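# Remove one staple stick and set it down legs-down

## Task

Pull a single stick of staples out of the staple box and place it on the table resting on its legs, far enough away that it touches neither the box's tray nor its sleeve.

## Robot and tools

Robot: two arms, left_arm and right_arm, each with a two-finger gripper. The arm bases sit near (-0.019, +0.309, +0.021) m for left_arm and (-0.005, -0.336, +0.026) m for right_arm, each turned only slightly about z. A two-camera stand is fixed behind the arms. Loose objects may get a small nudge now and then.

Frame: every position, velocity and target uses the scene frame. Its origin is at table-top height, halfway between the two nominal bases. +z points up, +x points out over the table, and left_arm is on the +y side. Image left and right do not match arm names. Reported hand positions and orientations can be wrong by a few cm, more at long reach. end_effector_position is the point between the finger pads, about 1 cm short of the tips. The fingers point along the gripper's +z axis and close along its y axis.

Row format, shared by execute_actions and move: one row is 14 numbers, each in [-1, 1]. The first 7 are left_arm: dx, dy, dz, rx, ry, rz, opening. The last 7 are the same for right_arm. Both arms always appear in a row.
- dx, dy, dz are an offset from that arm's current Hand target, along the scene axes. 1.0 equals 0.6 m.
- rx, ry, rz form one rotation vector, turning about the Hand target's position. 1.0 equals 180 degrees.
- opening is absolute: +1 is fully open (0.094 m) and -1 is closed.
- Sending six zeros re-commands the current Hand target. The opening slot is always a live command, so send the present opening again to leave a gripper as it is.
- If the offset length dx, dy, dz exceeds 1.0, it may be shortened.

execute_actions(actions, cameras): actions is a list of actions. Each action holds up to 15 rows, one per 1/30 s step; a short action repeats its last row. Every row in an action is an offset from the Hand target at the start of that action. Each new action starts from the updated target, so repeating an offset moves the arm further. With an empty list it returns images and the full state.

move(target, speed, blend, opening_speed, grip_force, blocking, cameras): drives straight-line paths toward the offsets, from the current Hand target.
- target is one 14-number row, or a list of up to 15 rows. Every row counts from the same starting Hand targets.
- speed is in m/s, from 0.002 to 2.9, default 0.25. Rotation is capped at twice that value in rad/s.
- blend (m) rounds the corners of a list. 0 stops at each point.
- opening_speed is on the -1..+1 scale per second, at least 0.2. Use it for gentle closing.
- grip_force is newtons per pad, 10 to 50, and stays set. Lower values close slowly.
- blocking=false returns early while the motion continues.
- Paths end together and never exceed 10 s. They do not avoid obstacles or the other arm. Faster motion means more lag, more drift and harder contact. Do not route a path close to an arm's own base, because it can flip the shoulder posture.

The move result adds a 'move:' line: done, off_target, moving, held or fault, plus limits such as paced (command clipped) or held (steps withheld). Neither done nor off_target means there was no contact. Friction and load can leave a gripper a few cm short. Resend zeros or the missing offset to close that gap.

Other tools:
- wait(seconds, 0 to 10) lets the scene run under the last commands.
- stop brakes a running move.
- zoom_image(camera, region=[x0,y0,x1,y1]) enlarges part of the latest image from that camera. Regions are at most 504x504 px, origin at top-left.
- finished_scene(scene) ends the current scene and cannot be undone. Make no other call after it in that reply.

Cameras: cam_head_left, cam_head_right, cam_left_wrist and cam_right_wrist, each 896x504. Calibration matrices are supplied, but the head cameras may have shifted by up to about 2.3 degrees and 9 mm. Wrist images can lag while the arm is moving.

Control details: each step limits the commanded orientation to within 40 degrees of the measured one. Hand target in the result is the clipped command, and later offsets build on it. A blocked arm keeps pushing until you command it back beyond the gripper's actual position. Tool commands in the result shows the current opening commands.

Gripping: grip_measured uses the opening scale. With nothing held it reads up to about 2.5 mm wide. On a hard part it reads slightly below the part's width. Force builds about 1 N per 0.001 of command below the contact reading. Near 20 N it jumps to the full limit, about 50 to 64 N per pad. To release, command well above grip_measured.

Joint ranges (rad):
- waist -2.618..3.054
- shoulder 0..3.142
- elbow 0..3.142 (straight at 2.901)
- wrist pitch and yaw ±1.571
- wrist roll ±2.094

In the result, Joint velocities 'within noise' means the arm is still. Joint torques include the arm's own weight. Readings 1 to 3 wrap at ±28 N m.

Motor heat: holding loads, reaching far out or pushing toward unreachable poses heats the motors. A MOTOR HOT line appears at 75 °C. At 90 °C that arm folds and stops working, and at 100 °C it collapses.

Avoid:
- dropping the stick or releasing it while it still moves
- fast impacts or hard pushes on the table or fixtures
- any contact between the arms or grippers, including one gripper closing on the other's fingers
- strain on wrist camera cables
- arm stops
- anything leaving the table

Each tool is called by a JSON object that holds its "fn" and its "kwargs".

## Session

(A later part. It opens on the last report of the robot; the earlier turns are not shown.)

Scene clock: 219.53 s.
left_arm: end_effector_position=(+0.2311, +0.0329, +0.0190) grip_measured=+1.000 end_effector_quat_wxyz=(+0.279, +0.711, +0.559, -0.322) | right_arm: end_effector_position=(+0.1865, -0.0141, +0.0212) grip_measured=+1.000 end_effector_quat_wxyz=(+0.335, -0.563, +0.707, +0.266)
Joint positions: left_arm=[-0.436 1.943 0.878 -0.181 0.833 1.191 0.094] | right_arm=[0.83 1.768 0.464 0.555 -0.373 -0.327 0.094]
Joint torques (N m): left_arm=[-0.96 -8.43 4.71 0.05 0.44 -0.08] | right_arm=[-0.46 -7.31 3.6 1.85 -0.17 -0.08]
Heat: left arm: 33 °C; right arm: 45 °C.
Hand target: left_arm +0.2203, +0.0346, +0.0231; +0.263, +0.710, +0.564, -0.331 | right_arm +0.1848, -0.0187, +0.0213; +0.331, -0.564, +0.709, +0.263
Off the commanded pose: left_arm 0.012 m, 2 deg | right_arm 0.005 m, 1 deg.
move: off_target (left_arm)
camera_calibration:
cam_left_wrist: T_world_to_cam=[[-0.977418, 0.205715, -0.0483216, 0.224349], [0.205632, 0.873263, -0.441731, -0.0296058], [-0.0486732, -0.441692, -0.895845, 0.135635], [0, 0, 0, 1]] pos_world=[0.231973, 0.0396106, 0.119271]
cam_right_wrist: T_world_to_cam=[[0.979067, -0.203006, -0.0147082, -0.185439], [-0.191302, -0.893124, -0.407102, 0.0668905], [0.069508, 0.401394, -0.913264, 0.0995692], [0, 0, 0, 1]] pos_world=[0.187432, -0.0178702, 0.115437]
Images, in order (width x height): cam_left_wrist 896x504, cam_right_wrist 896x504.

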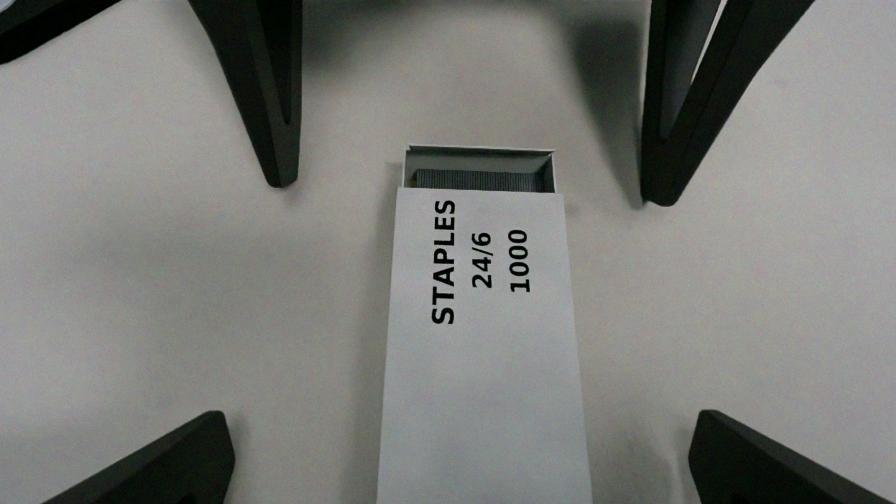

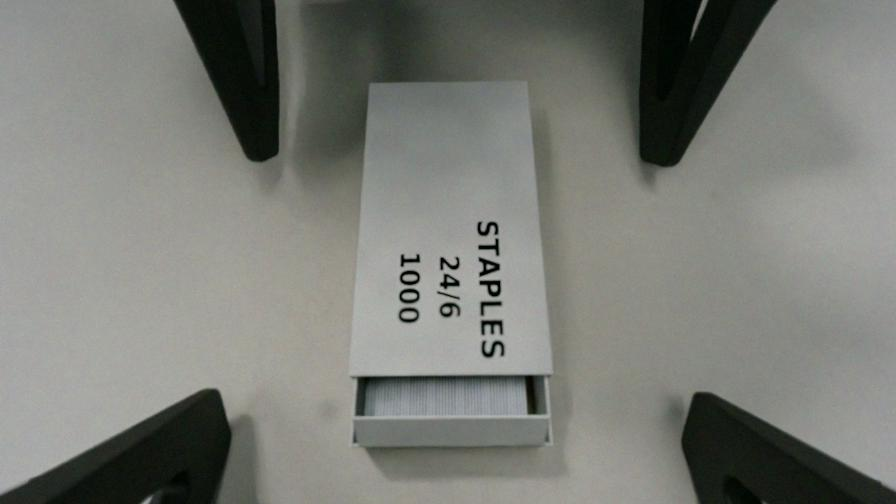

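{"fn": "move", "kwargs": {"target": [0,0,0,0,0,0,-0.22, 0,0,0,0,0,0,-0.24], "cameras": ["cam_left_wrist","cam_right_wrist"], "grip_force": 25, "opening_speed": 0.4}}

Scene clock: 228.00 s.
left_arm: end_effector_position=(+0.2287, +0.0347, +0.0173) grip_measured=-0.172 end_effector_quat_wxyz=(+0.271, +0.710, +0.565, -0.323) | right_arm: end_effector_position=(+0.1867, -0.0142, +0.0212) grip_measured=-0.206 end_effector_quat_wxyz=(+0.335, -0.563, +0.707, +0.266)
Joint positions: left_arm=[-0.436 1.943 0.878 -0.198 0.828 1.188 0.039] | right_arm=[0.83 1.768 0.464 0.554 -0.371 -0.327 0.037]
Joint torques (N m): left_arm=[-1.1 -8.25 4.79 0.19 0.48 -0.01] | right_arm=[-0.44 -7.25 3.63 1.85 -0.19 -0.05]
Heat: left arm: 33 °C; right arm: 45 °C.
Hand target: left_arm +0.2204, +0.0346, +0.0230; +0.263, +0.710, +0.564, -0.330 | right_arm +0.1848, -0.0188, +0.0212; +0.330, -0.564, +0.709, +0.263
Off the commanded pose: left_arm 0.010 m, 1 deg | right_arm 0.005 m, 1 deg.
grip_force (N): 25, 25
move: done
camera_calibration:
cam_left_wrist: T_world_to_cam=[[-0.97874, 0.202792, -0.0307115, 0.221741], [0.19583, 0.87943, -0.433881, -0.0296117], [-0.060979, -0.430671, -0.900447, 0.137482], [0, 0, 0, 1]] pos_world=[0.231209, 0.0402837, 0.117758]
cam_right_wrist: T_world_to_cam=[[0.978905, -0.203833, -0.0140123, -0.185623], [-0.191803, -0.893167, -0.406774, 0.0669144], [0.0703987, 0.400881, -0.913421, 0.0995375], [0, 0, 0, 1]] pos_world=[0.187534, -0.0179732, 0.115538]
Images, in order (width x height): cam_left_wrist 896x504, cam_right_wrist 896x504.

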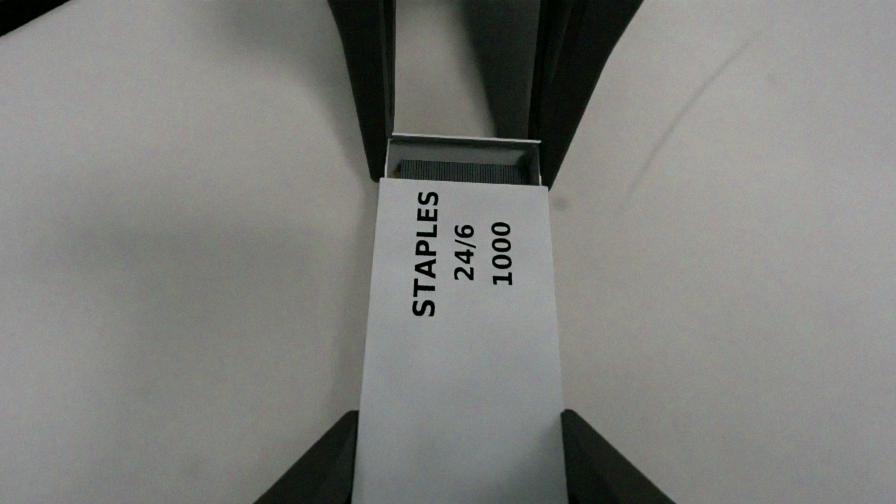

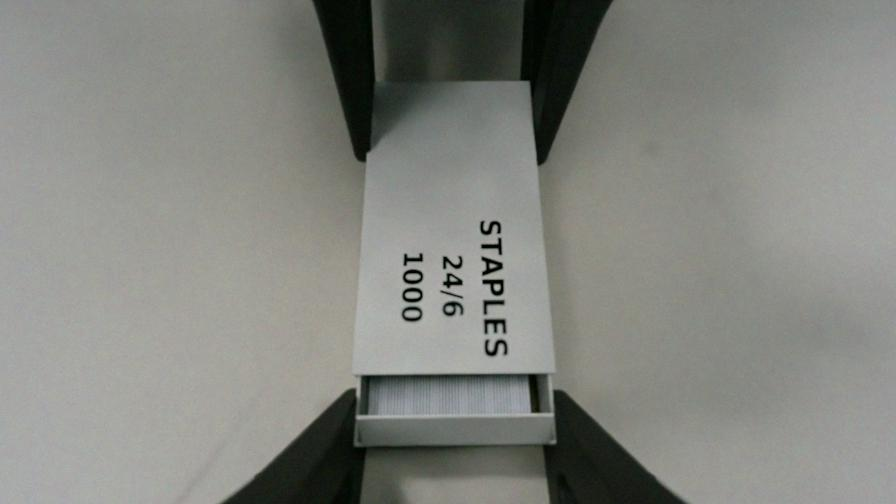

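{"fn": "move", "kwargs": {"target": [0.013,0,-0.008,0,0,0,-0.22, -0.015,-0.065,0.002,0,0,0,-0.24], "cameras": ["all"], "speed": 0.08}}

{"fn": "zoom_image", "kwargs": {"camera": "cam_right_wrist", "region": [300, 200, 620, 480]}}

{"fn": "zoom_image", "kwargs": {"camera": "cam_left_wrist", "region": [320, 0, 620, 300]}}

Scene clock: 235.93 s.
left_arm: end_effector_position=(+0.2283, +0.0338, +0.0176) grip_measured=-0.177 end_effector_quat_wxyz=(+0.270, +0.711, +0.563, -0.323) | right_arm: end_effector_position=(+0.1783, -0.0546, +0.0210) grip_measured=-0.206 end_effector_quat_wxyz=(+0.334, -0.562, +0.711, +0.260)
Joint positions: left_arm=[-0.44 1.943 0.881 -0.202 0.826 1.19 0.039] | right_arm=[0.745 1.649 0.334 0.535 -0.419 -0.39 0.037]
Joint torques (N m): left_arm=[0.53 -5.7 6.95 0.17 0.55 0.18] | right_arm=[-1.05 -6.19 3.71 1.82 -0.41 -0.13]
Heat: left arm: 33 °C; right arm: 45 °C.
Hand target: left_arm +0.2281, +0.0346, +0.0182; +0.263, +0.710, +0.564, -0.331 | right_arm +0.1759, -0.0576, +0.0226; +0.331, -0.564, +0.709, +0.263
Off the commanded pose: left_arm 0.001 m, 1 deg | right_arm 0.004 m, 1 deg.
grip_force (N): 25, 25
move: done
camera_calibration:
cam_left_wrist: T_world_to_cam=[[-0.977906, 0.206658, -0.0314959, 0.221142], [0.199738, 0.879247, -0.432468, -0.0294856], [-0.0616805, -0.429204, -0.901099, 0.137333], [0, 0, 0, 1]] pos_world=[0.230616, 0.0391683, 0.117964]
cam_right_wrist: T_world_to_cam=[[0.97686, -0.213667, -0.00951385, -0.185859], [-0.199802, -0.895791, -0.397035, 0.0301777], [0.076311, 0.389748, -0.917754, 0.114541], [0, 0, 0, 1]] pos_world=[0.178847, -0.0573211, 0.115333]

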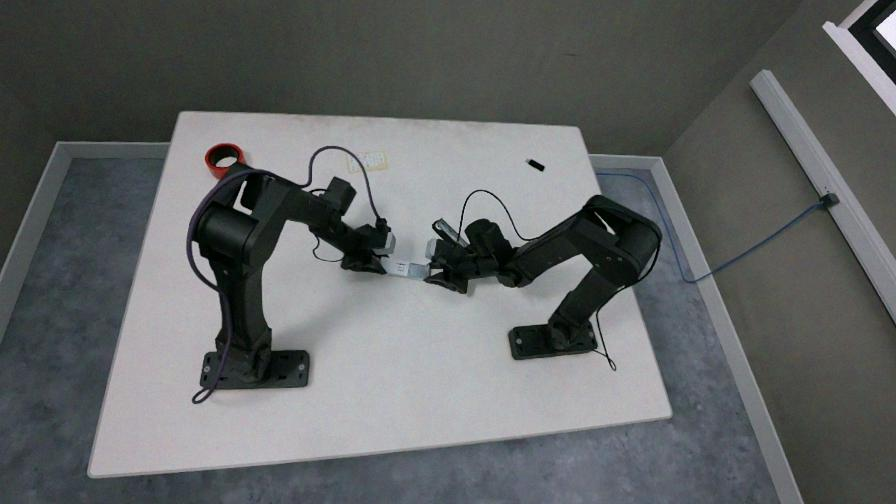

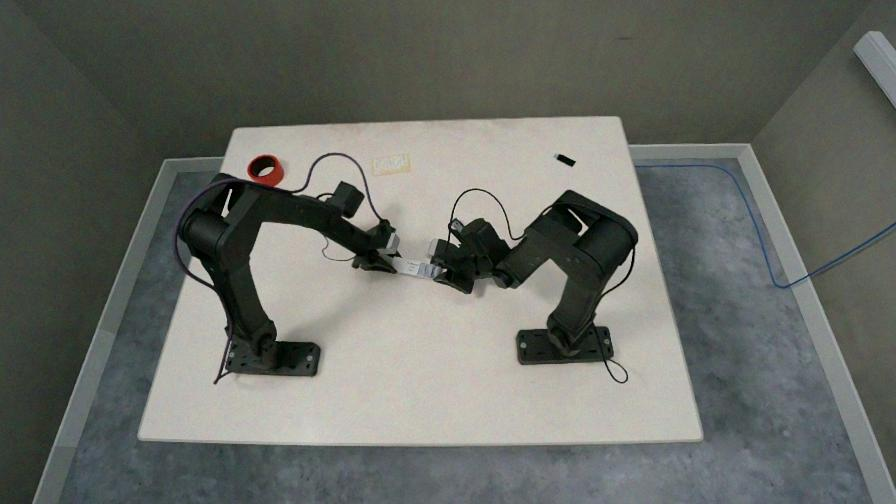

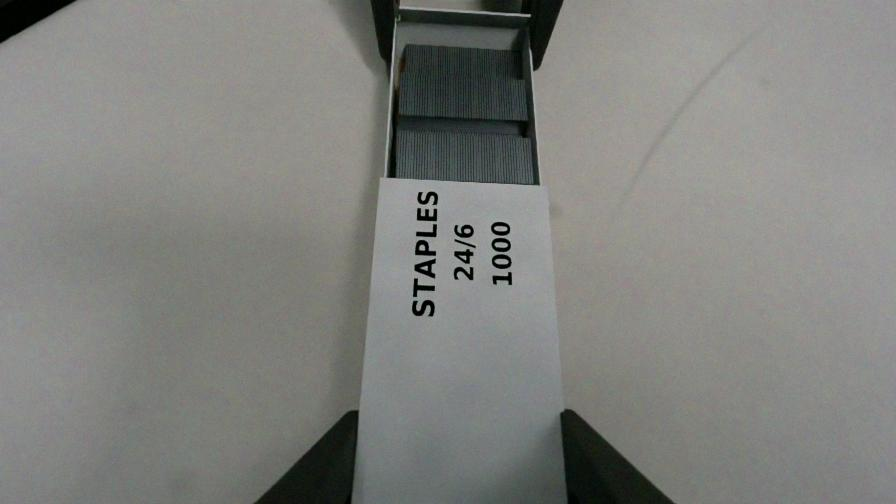

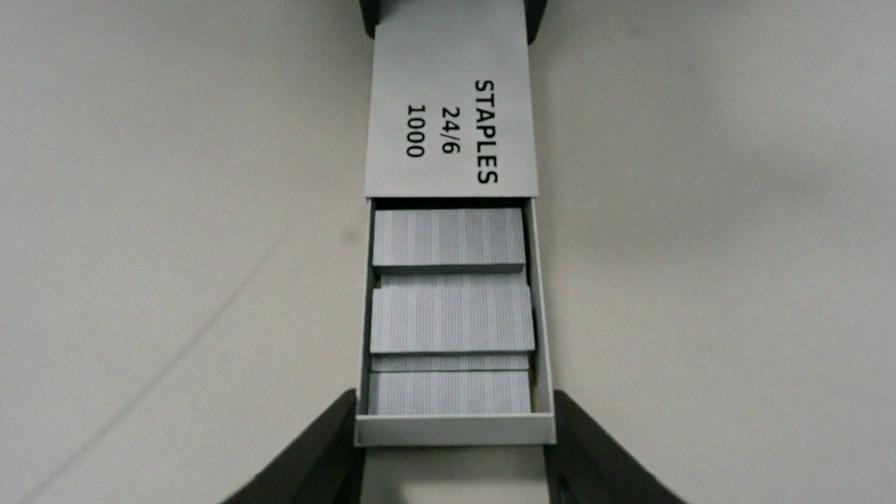

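Scaled by 1.575 from the camera's 896x504 image, which has a finer 1280x720 frame.

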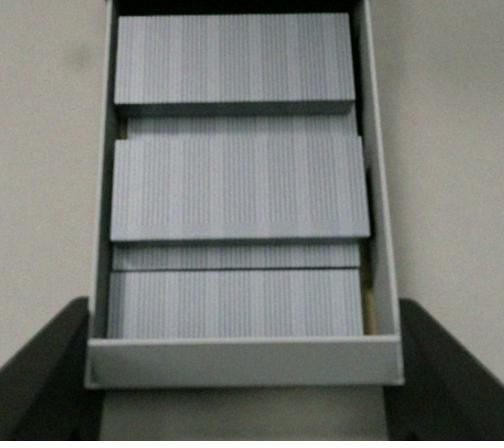

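Scaled by 1.680 from the camera's 896x504 image, which has a finer 1280x720 frame.

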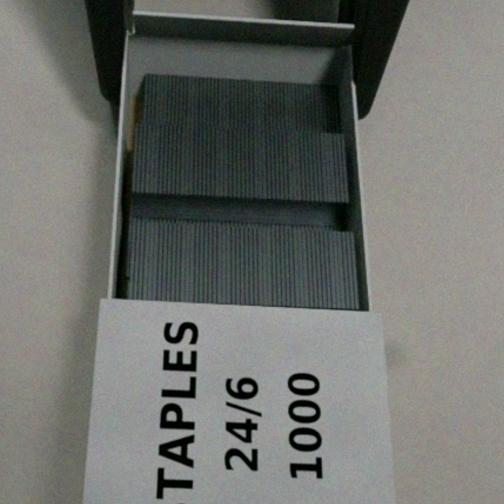

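{"fn": "zoom_image", "kwargs": {"camera": "cam_right_wrist", "region": [355, 190, 465, 300]}}

{"fn": "zoom_image", "kwargs": {"camera": "cam_right_wrist", "region": [455, 300, 565, 430]}}

{"fn": "zoom_image", "kwargs": {"camera": "cam_left_wrist", "region": [370, 0, 550, 200]}}

Scaled by 4.582 from the camera's 896x504 image, which has a finer 1280x720 frame.

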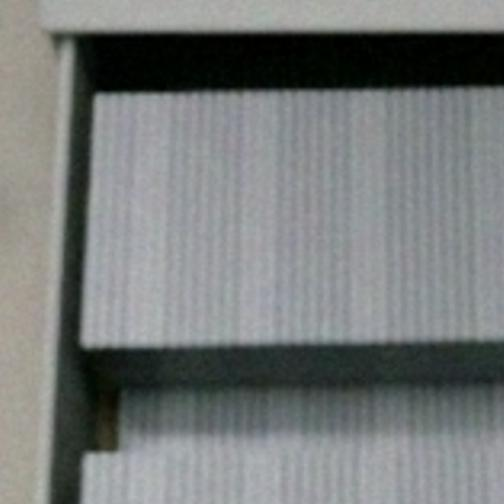

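Scaled by 3.877 from the camera's 896x504 image, which has a finer 1280x720 frame.

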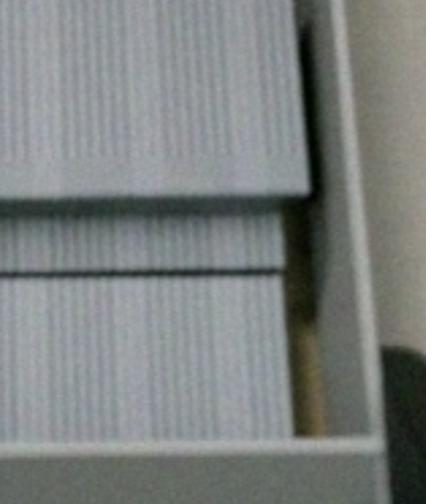

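Scaled by 2.520 from the camera's 896x504 image, which has a finer 1280x720 frame.

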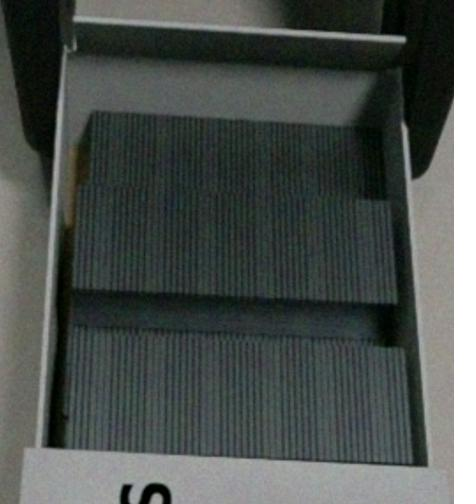

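{"fn": "move", "kwargs": {"target": [[0,0,0,0,0,0,0.1, 0,0,0,0,0,0,0.1],[0.0167,0.072,0.05,0,0,0,0.1, -0.0167,-0.07,0.06,0,0,0,0.1],[0,0.2,0.17,0,0,0,0.1, 0.015,0.045,0.162,-0.1239,0.1985,-0.48,0.1]], "blend": [0,0.02,0], "speed": [0.1,0.1,0.25], "opening_speed": 0.6, "cameras": ["all"]}}

Scene clock: 305.93 s.
left_arm: end_effector_position=(+0.2266, +0.1554, +0.1041) grip_measured=+0.097 end_effector_quat_wxyz=(+0.247, +0.712, +0.569, -0.329) | right_arm: end_effector_position=(+0.1830, -0.0313, +0.1199) grip_measured=+0.099 end_effector_quat_wxyz=(+0.104, +0.109, +0.989, -0.005)
Joint positions: left_arm=[-0.049 1.742 1.06 -1.075 0.833 1.789 0.052] | right_arm=[1.09 1.845 1.475 -1.139 0.2 1.328 0.052]
Joint torques (N m): left_arm=[0.8 -7.47 7.83 -0.67 0.68 0.17] | right_arm=[-0.25 -6.84 7.31 0.56 0.18 0.06]
Motor temperatures (°C): left_arm=[24 30 33 30 26 25 25] | right_arm=[24 30 44 34 26 24 24]
Heat: left arm: 33 °C; right arm: 44 °C.
Hand target: left_arm +0.2281, +0.1546, +0.1202; +0.263, +0.710, +0.564, -0.331 | right_arm +0.1848, -0.0307, +0.1197; +0.103, +0.113, +0.988, -0.012
Off the commanded pose: left_arm 0.016 m, 2 deg | right_arm 0.002 m, 1 deg.
grip_force (N): 25, 25
move: off_target (left_arm)
camera_calibration:
cam_left_wrist: T_world_to_cam=[[-0.976052, 0.217277, 0.0106153, 0.190632], [0.193505, 0.889486, -0.413968, -0.100711], [-0.0993881, -0.402001, -0.910229, 0.272612], [0, 0, 0, 1]] pos_world=[0.23265, 0.157751, 0.204425]
cam_right_wrist: T_world_to_cam=[[-0.209629, -0.977089, -0.0367684, 0.011987], [-0.947789, 0.193813, 0.253244, 0.184358], [-0.240316, 0.0879361, -0.966703, 0.250272], [0, 0, 0, 1]] pos_world=[0.23739, -0.0460267, 0.195692]

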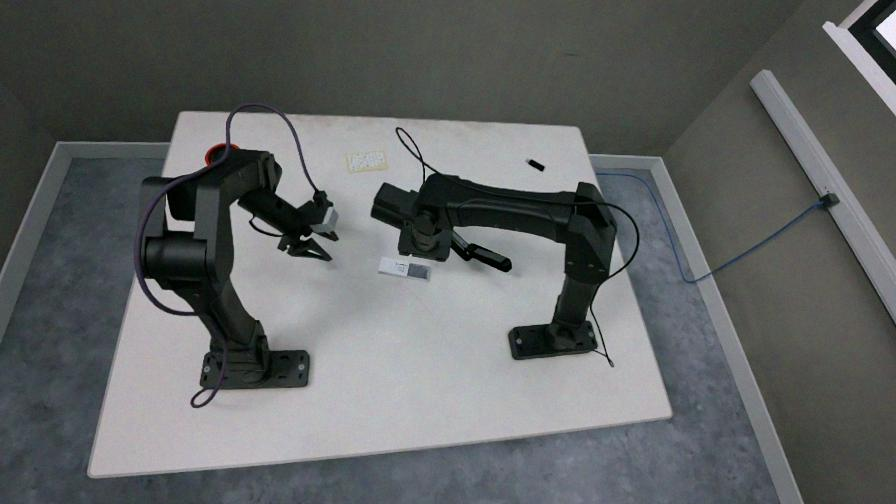

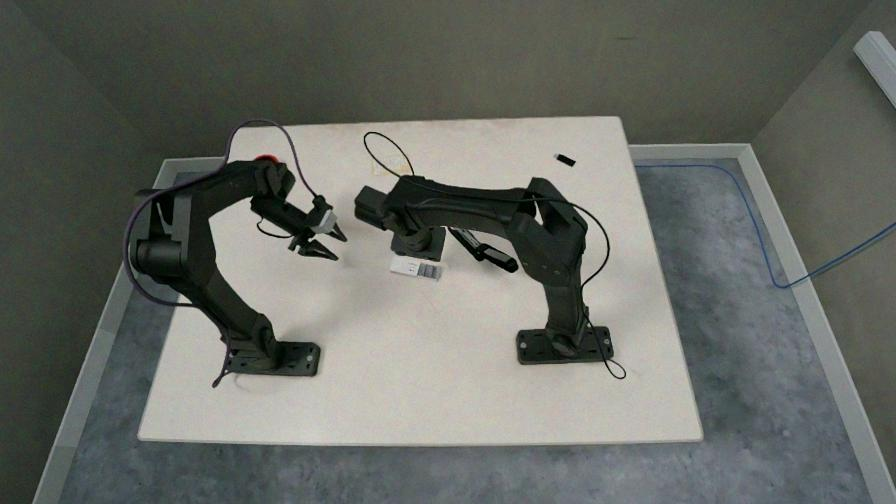

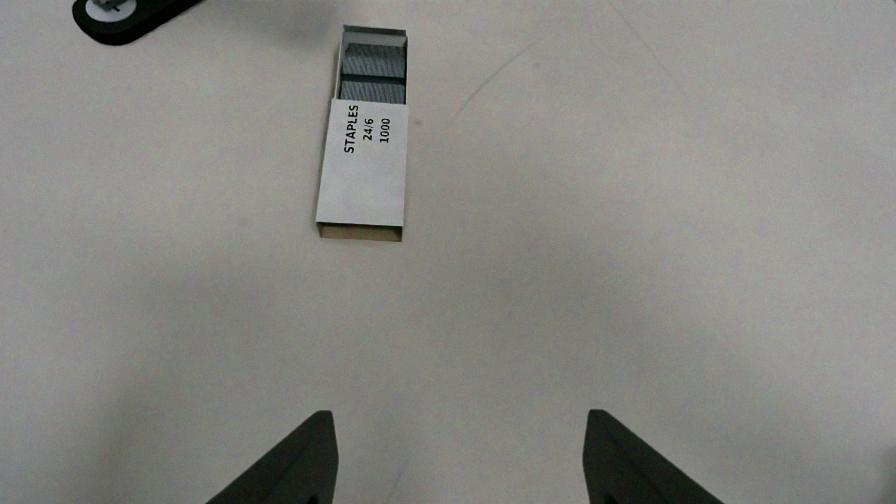

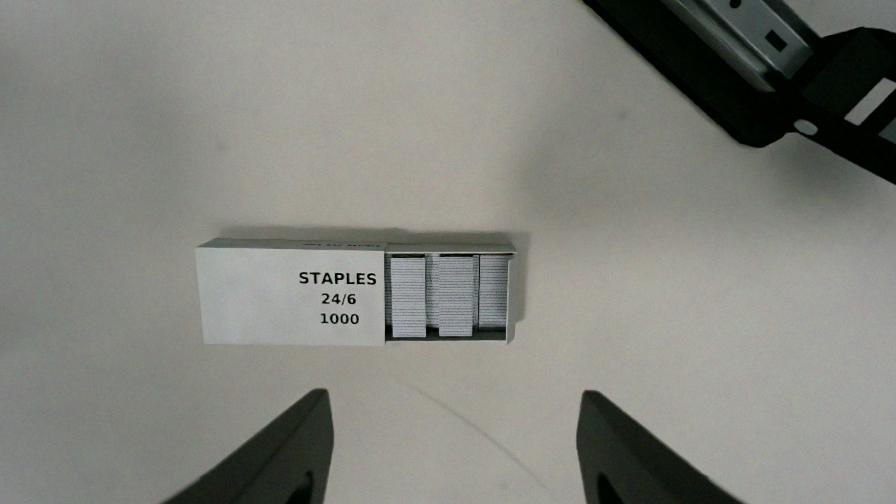

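{"fn": "zoom_image", "kwargs": {"camera": "cam_right_wrist", "region": [370, 235, 530, 355]}}

Scaled by 3.150 from the camera's 896x504 image, which has a finer 1280x720 frame.

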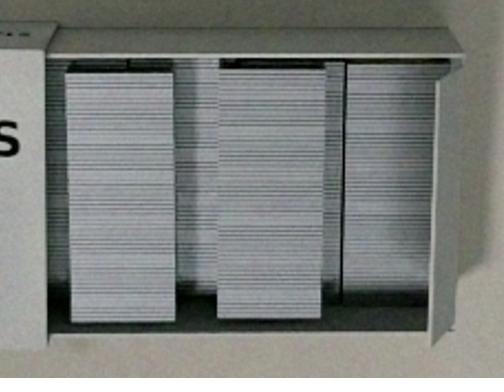

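{"fn": "move", "kwargs": {"target": [0,0,0,0,0,0,0.1, -0.0133,0.002,-0.122,0,0,0,-0.57], "opening_speed": 0.6, "cameras": ["cam_right_wrist"]}}

{"fn": "zoom_image", "kwargs": {"camera": "cam_right_wrist", "region": [340, 320, 560, 480]}}

Scene clock: 320.43 s.
left_arm: end_effector_position=(+0.2265, +0.1554, +0.1041) grip_measured=+0.097 end_effector_quat_wxyz=(+0.247, +0.712, +0.569, -0.329) | right_arm: end_effector_position=(+0.1776, -0.0307, +0.0493) grip_measured=-0.569 end_effector_quat_wxyz=(+0.100, +0.113, +0.988, -0.010)
Joint positions: left_arm=[-0.049 1.742 1.06 -1.075 0.833 1.79 0.052] | right_arm=[1.103 1.92 1.285 -0.891 0.197 1.351 0.02]
Joint torques (N m): left_arm=[0.62 -7.36 7.69 -0.68 0.68 0.14] | right_arm=[0.65 -7.75 5.23 0.78 0.22 0.05]
Heat: left arm: 33 °C; right arm: 45 °C.
Hand target: left_arm +0.2281, +0.1546, +0.1202; +0.263, +0.710, +0.564, -0.331 | right_arm +0.1768, -0.0295, +0.0465; +0.103, +0.113, +0.988, -0.012
Off the commanded pose: left_arm 0.016 m, 2 deg | right_arm 0.003 m, 0 deg.
grip_force (N): 25, 25
move: off_target (left_arm)
camera_calibration:
cam_right_wrist: T_world_to_cam=[[-0.218988, -0.975357, -0.0268944, 0.0101325], [-0.943719, 0.204721, 0.259775, 0.196232], [-0.247867, 0.0822682, -0.965295, 0.181725], [0, 0, 0, 1]] pos_world=[0.232451, -0.0452403, 0.124714]
Images, in order (width x height): cam_right_wrist 896x504.

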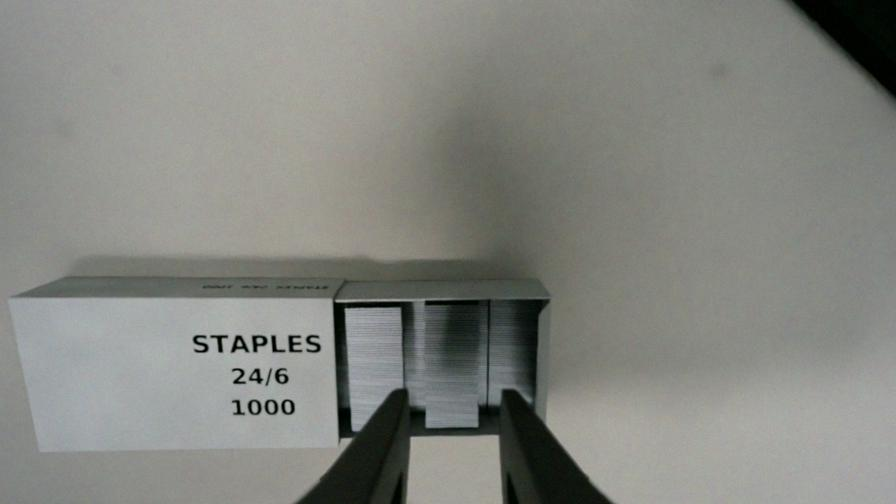

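Scaled by 2.291 from the camera's 896x504 image, which has a finer 1280x720 frame.

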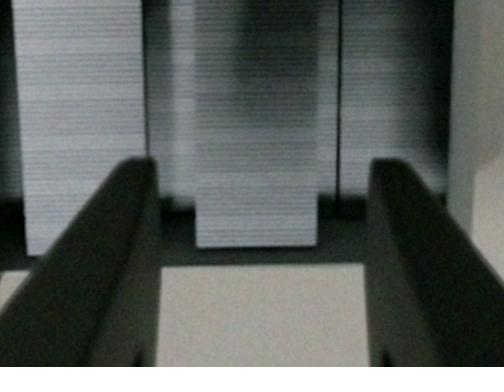

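{"fn": "move", "kwargs": {"target": [0,0,0,0,0,0,0.1, -0.0015,-0.0014,-0.0413,0,0,0,-0.57], "speed": 0.05, "cameras": ["cam_right_wrist"]}}

{"fn": "zoom_image", "kwargs": {"camera": "cam_right_wrist", "region": [340, 340, 580, 500]}}

Scene clock: 329.27 s.
left_arm: end_effector_position=(+0.2265, +0.1554, +0.1041) grip_measured=+0.097 end_effector_quat_wxyz=(+0.247, +0.712, +0.569, -0.329) | right_arm: end_effector_position=(+0.1783, -0.0293, +0.0282) grip_measured=-0.569 end_effector_quat_wxyz=(+0.102, +0.115, +0.988, -0.005)
Joint positions: left_arm=[-0.049 1.742 1.06 -1.075 0.833 1.79 0.052] | right_arm=[1.103 1.949 1.234 -0.798 0.197 1.353 0.02]
Joint torques (N m): left_arm=[0.79 -7.35 7.75 -0.69 0.69 0.16] | right_arm=[0.77 -7.32 4.78 0.82 0.22 0.05]
Heat: left arm: 33 °C; right arm: 45 °C.
Hand target: left_arm +0.2281, +0.1546, +0.1202; +0.263, +0.710, +0.564, -0.331 | right_arm +0.1760, -0.0302, +0.0218; +0.103, +0.113, +0.988, -0.012
Off the commanded pose: left_arm 0.016 m, 2 deg | right_arm 0.007 m, 1 deg.
grip_force (N): 25, 25
move: off_target (left_arm)
camera_calibration:
cam_right_wrist: T_world_to_cam=[[-0.220288, -0.974679, -0.0383887, 0.0115602], [-0.944693, 0.203378, 0.257279, 0.202203], [-0.242957, 0.0929411, -0.965574, 0.160909], [0, 0, 0, 1]] pos_world=[0.232661, -0.0448113, 0.103791]
Images, in order (width x height): cam_right_wrist 896x504.

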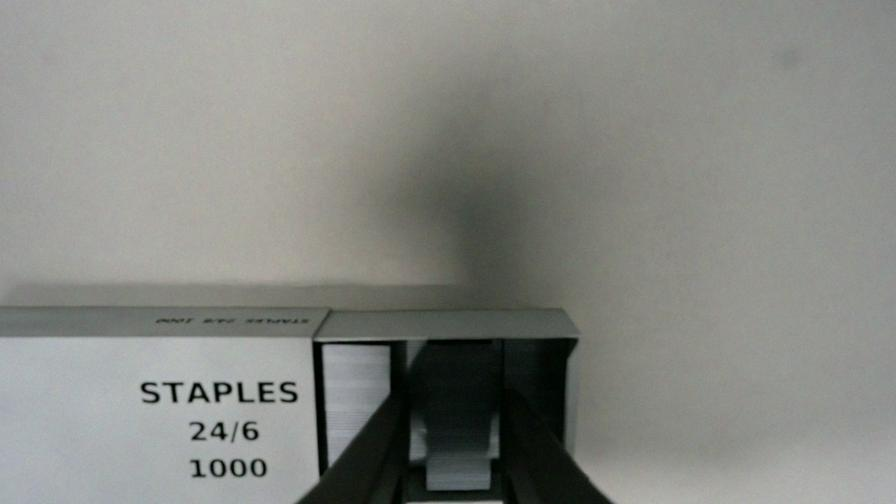

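Scaled by 2.100 from the camera's 896x504 image, which has a finer 1280x720 frame.

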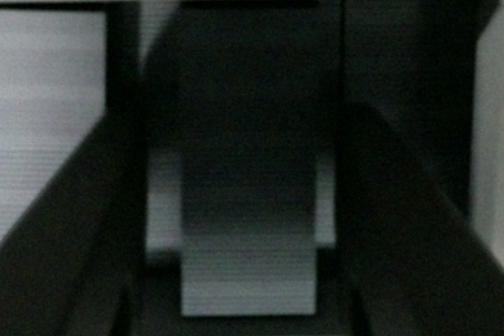

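{"fn": "move", "kwargs": {"target": [0,0,0,0,0,0,0.1, 0,0,-0.0075,0,0,0,-0.57], "speed": 0.05, "cameras": ["cam_right_wrist"]}}

{"fn": "zoom_image", "kwargs": {"camera": "cam_right_wrist", "region": [340, 340, 580, 500]}}

Scene clock: 335.03 s.
left_arm: end_effector_position=(+0.2265, +0.1554, +0.1041) grip_measured=+0.097 end_effector_quat_wxyz=(+0.247, +0.712, +0.569, -0.329) | right_arm: end_effector_position=(+0.1787, -0.0285, +0.0252) grip_measured=-0.569 end_effector_quat_wxyz=(+0.103, +0.115, +0.988, -0.003)
Joint positions: left_arm=[-0.049 1.742 1.06 -1.075 0.833 1.79 0.052] | right_arm=[1.103 1.954 1.227 -0.783 0.197 1.353 0.02]
Joint torques (N m): left_arm=[0.85 -7.32 7.79 -0.69 0.7 0.18] | right_arm=[0.77 -7.09 4.63 0.83 0.22 0.05]
Heat: left arm: 33 °C; right arm: 45 °C.
Hand target: left_arm +0.2281, +0.1546, +0.1202; +0.263, +0.710, +0.564, -0.331 | right_arm +0.1760, -0.0303, +0.0172; +0.103, +0.113, +0.988, -0.012
Off the commanded pose: left_arm 0.016 m, 2 deg | right_arm 0.009 m, 1 deg.
grip_force (N): 25, 25
move: off_target (left_arm)
camera_calibration:
cam_right_wrist: T_world_to_cam=[[-0.220228, -0.974522, -0.0424915, 0.0124153], [-0.945141, 0.202409, 0.256394, 0.203312], [-0.241261, 0.0966258, -0.965638, 0.157805], [0, 0, 0, 1]] pos_world=[0.232965, -0.0443013, 0.100782]
Images, in order (width x height): cam_right_wrist 896x504.

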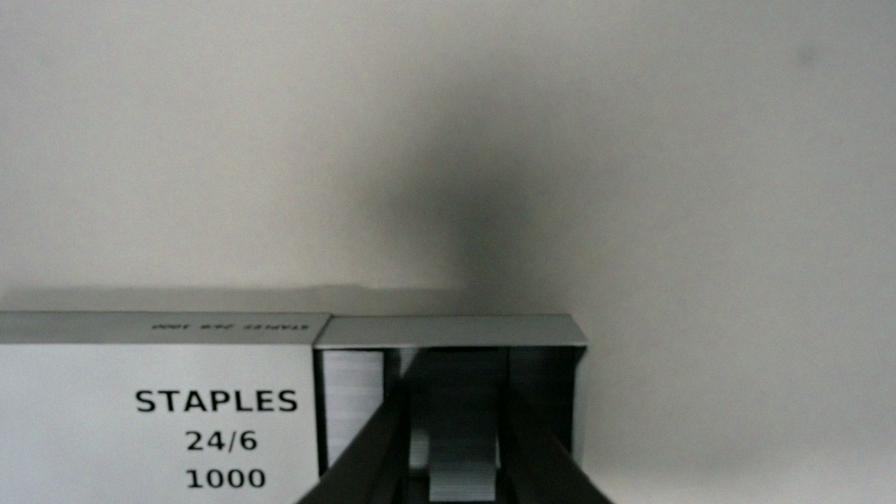

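Scaled by 2.100 from the camera's 896x504 image, which has a finer 1280x720 frame.

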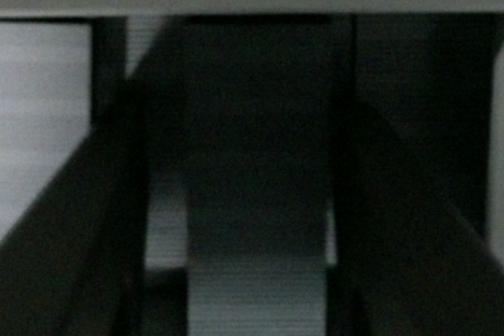

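{"fn": "move", "kwargs": {"target": [0,0,0,0,0,0,0.1, 0,0,0,0,0,0,-0.80], "opening_speed": 0.2, "cameras": ["cam_right_wrist"]}}

{"fn": "zoom_image", "kwargs": {"camera": "cam_right_wrist", "region": [340, 340, 580, 500]}}

Scene clock: 340.00 s.
left_arm: end_effector_position=(+0.2265, +0.1554, +0.1041) grip_measured=+0.097 end_effector_quat_wxyz=(+0.247, +0.712, +0.569, -0.329) | right_arm: end_effector_position=(+0.1790, -0.0277, +0.0253) grip_measured=-0.700 end_effector_quat_wxyz=(+0.103, +0.115, +0.988, -0.001)
Joint positions: left_arm=[-0.049 1.742 1.06 -1.075 0.833 1.79 0.052] | right_arm=[1.103 1.954 1.227 -0.779 0.197 1.353 0.014]
Joint torques (N m): left_arm=[0.79 -7.31 7.8 -0.64 0.74 0.17] | right_arm=[0.75 -7.09 4.63 0.8 0.22 0.05]
Heat: left arm: 33 °C; right arm: 44 °C.
Hand target: left_arm +0.2281, +0.1546, +0.1202; +0.263, +0.710, +0.564, -0.331 | right_arm +0.1760, -0.0303, +0.0172; +0.103, +0.113, +0.988, -0.012
Off the commanded pose: left_arm 0.016 m, 2 deg | right_arm 0.009 m, 1 deg.
grip_force (N): 25, 25
move: off_target (left_arm)
camera_calibration:
cam_right_wrist: T_world_to_cam=[[-0.220133, -0.974391, -0.0458576, 0.0132824], [-0.945539, 0.201586, 0.255577, 0.203517], [-0.239788, 0.099621, -0.965701, 0.157689], [0, 0, 0, 1]] pos_world=[0.233169, -0.0437932, 0.100875]
Images, in order (width x height): cam_right_wrist 896x504.

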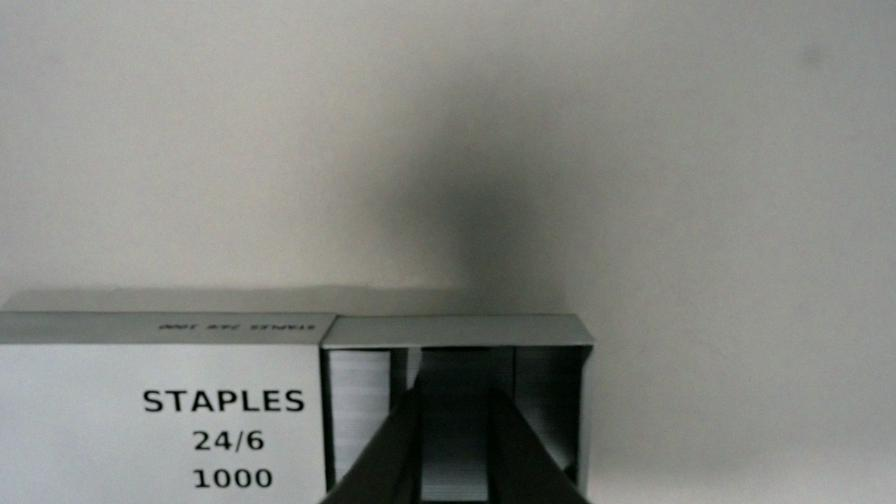

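Scaled by 2.100 from the camera's 896x504 image, which has a finer 1280x720 frame.

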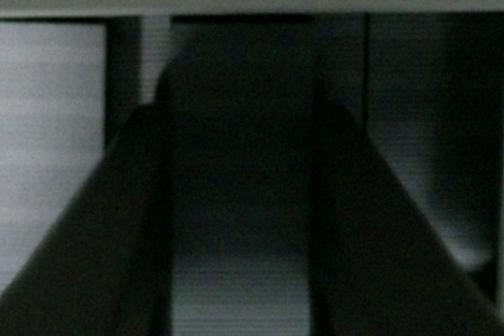

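{"fn": "move", "kwargs": {"target": [0,0,0,0,0,0,0.1, 0,0,0.13,0,0,0,-0.80], "speed": 0.08, "cameras": ["all"]}}

{"fn": "zoom_image", "kwargs": {"camera": "cam_right_wrist", "region": [300, 260, 620, 500]}}

{"fn": "zoom_image", "kwargs": {"camera": "cam_left_wrist", "region": [300, 0, 500, 140]}}

Scene clock: 353.13 s.
left_arm: end_effector_position=(+0.2265, +0.1554, +0.1041) grip_measured=+0.097 end_effector_quat_wxyz=(+0.247, +0.712, +0.569, -0.329) | right_arm: end_effector_position=(+0.1761, -0.0339, +0.0823) grip_measured=-0.700 end_effector_quat_wxyz=(+0.096, +0.113, +0.989, -0.023)
Joint positions: left_arm=[-0.049 1.742 1.06 -1.075 0.833 1.79 0.052] | right_arm=[1.103 1.891 1.385 -1.047 0.197 1.353 0.014]
Joint torques (N m): left_arm=[0.7 -7.39 7.77 -0.69 0.72 0.19] | right_arm=[0.77 -10.13 6.87 0.45 0.22 0.05]
Heat: left arm: 33 °C; right arm: 44 °C.
Hand target: left_arm +0.2281, +0.1546, +0.1202; +0.263, +0.710, +0.564, -0.331 | right_arm +0.1760, -0.0302, +0.0952; +0.103, +0.113, +0.988, -0.012
Off the commanded pose: left_arm 0.016 m, 2 deg | right_arm 0.013 m, 2 deg.
grip_force (N): 25, 25
move: off_target (left_arm, right_arm)
camera_calibration:
cam_left_wrist: T_world_to_cam=[[-0.975995, 0.217529, 0.0107121, 0.190463], [0.193691, 0.889428, -0.414006, -0.100718], [-0.099586, -0.401993, -0.910211, 0.272643], [0, 0, 0, 1]] pos_world=[0.232551, 0.15775, 0.204424]
cam_right_wrist: T_world_to_cam=[[-0.220564, -0.975372, -0.000384958, 0.00551999], [-0.940329, 0.212534, 0.265728, 0.185994], [-0.259102, 0.0589719, -0.964048, 0.214607], [0, 0, 0, 1]] pos_world=[0.231718, -0.0468018, 0.15747]

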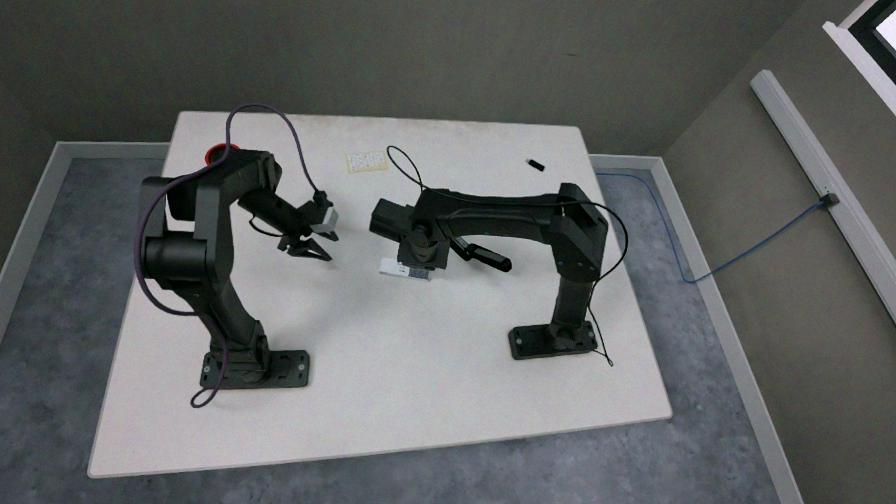

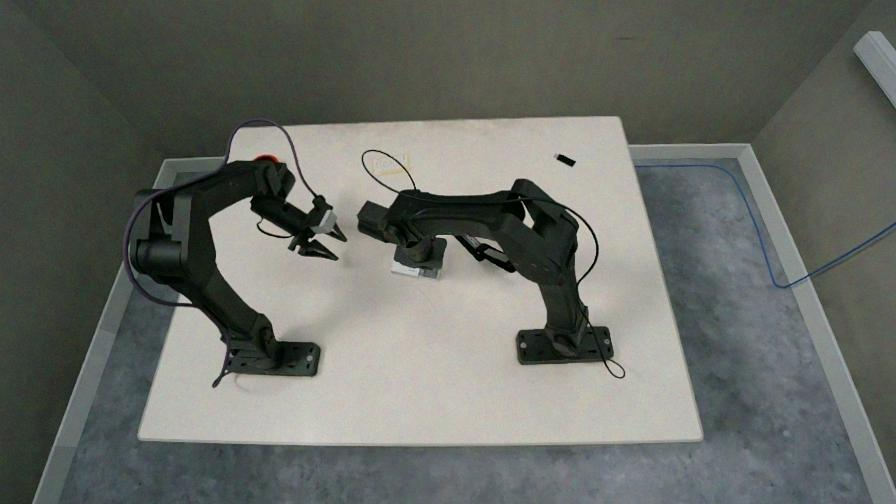

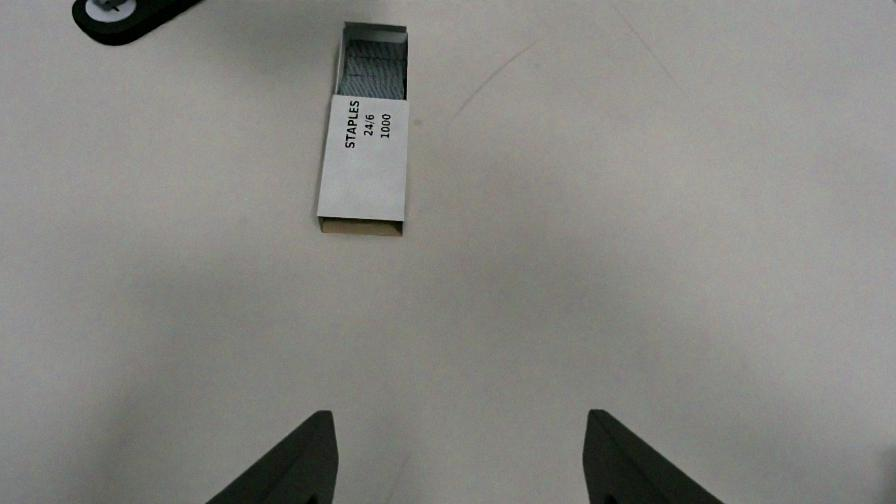

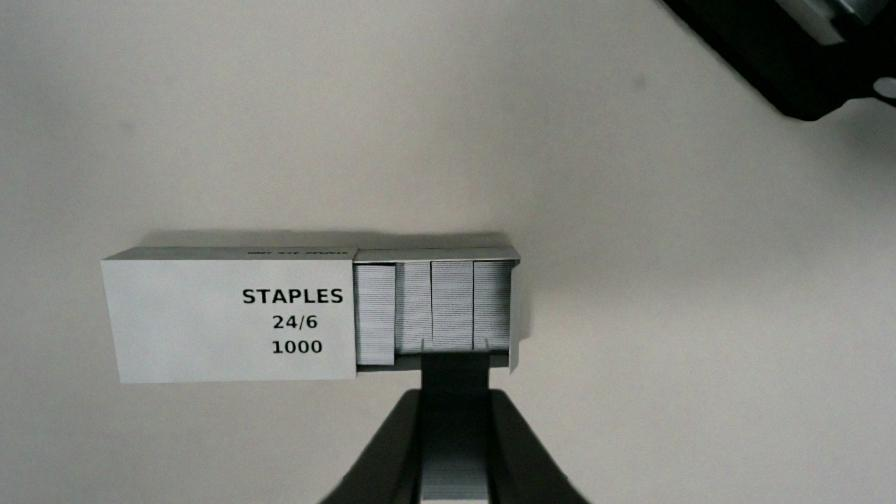

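Scaled by 1.575 from the camera's 896x504 image, which has a finer 1280x720 frame.

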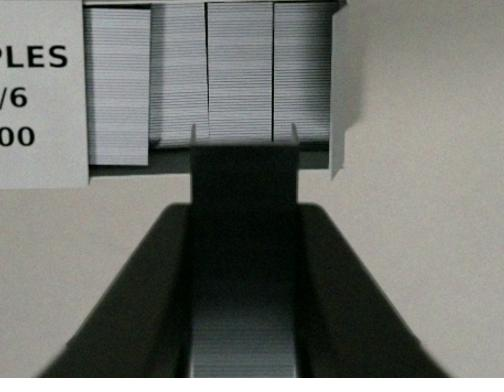

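Scaled by 2.520 from the camera's 896x504 image, which has a finer 1280x720 frame.

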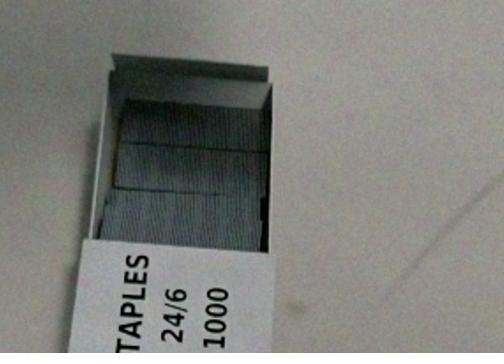

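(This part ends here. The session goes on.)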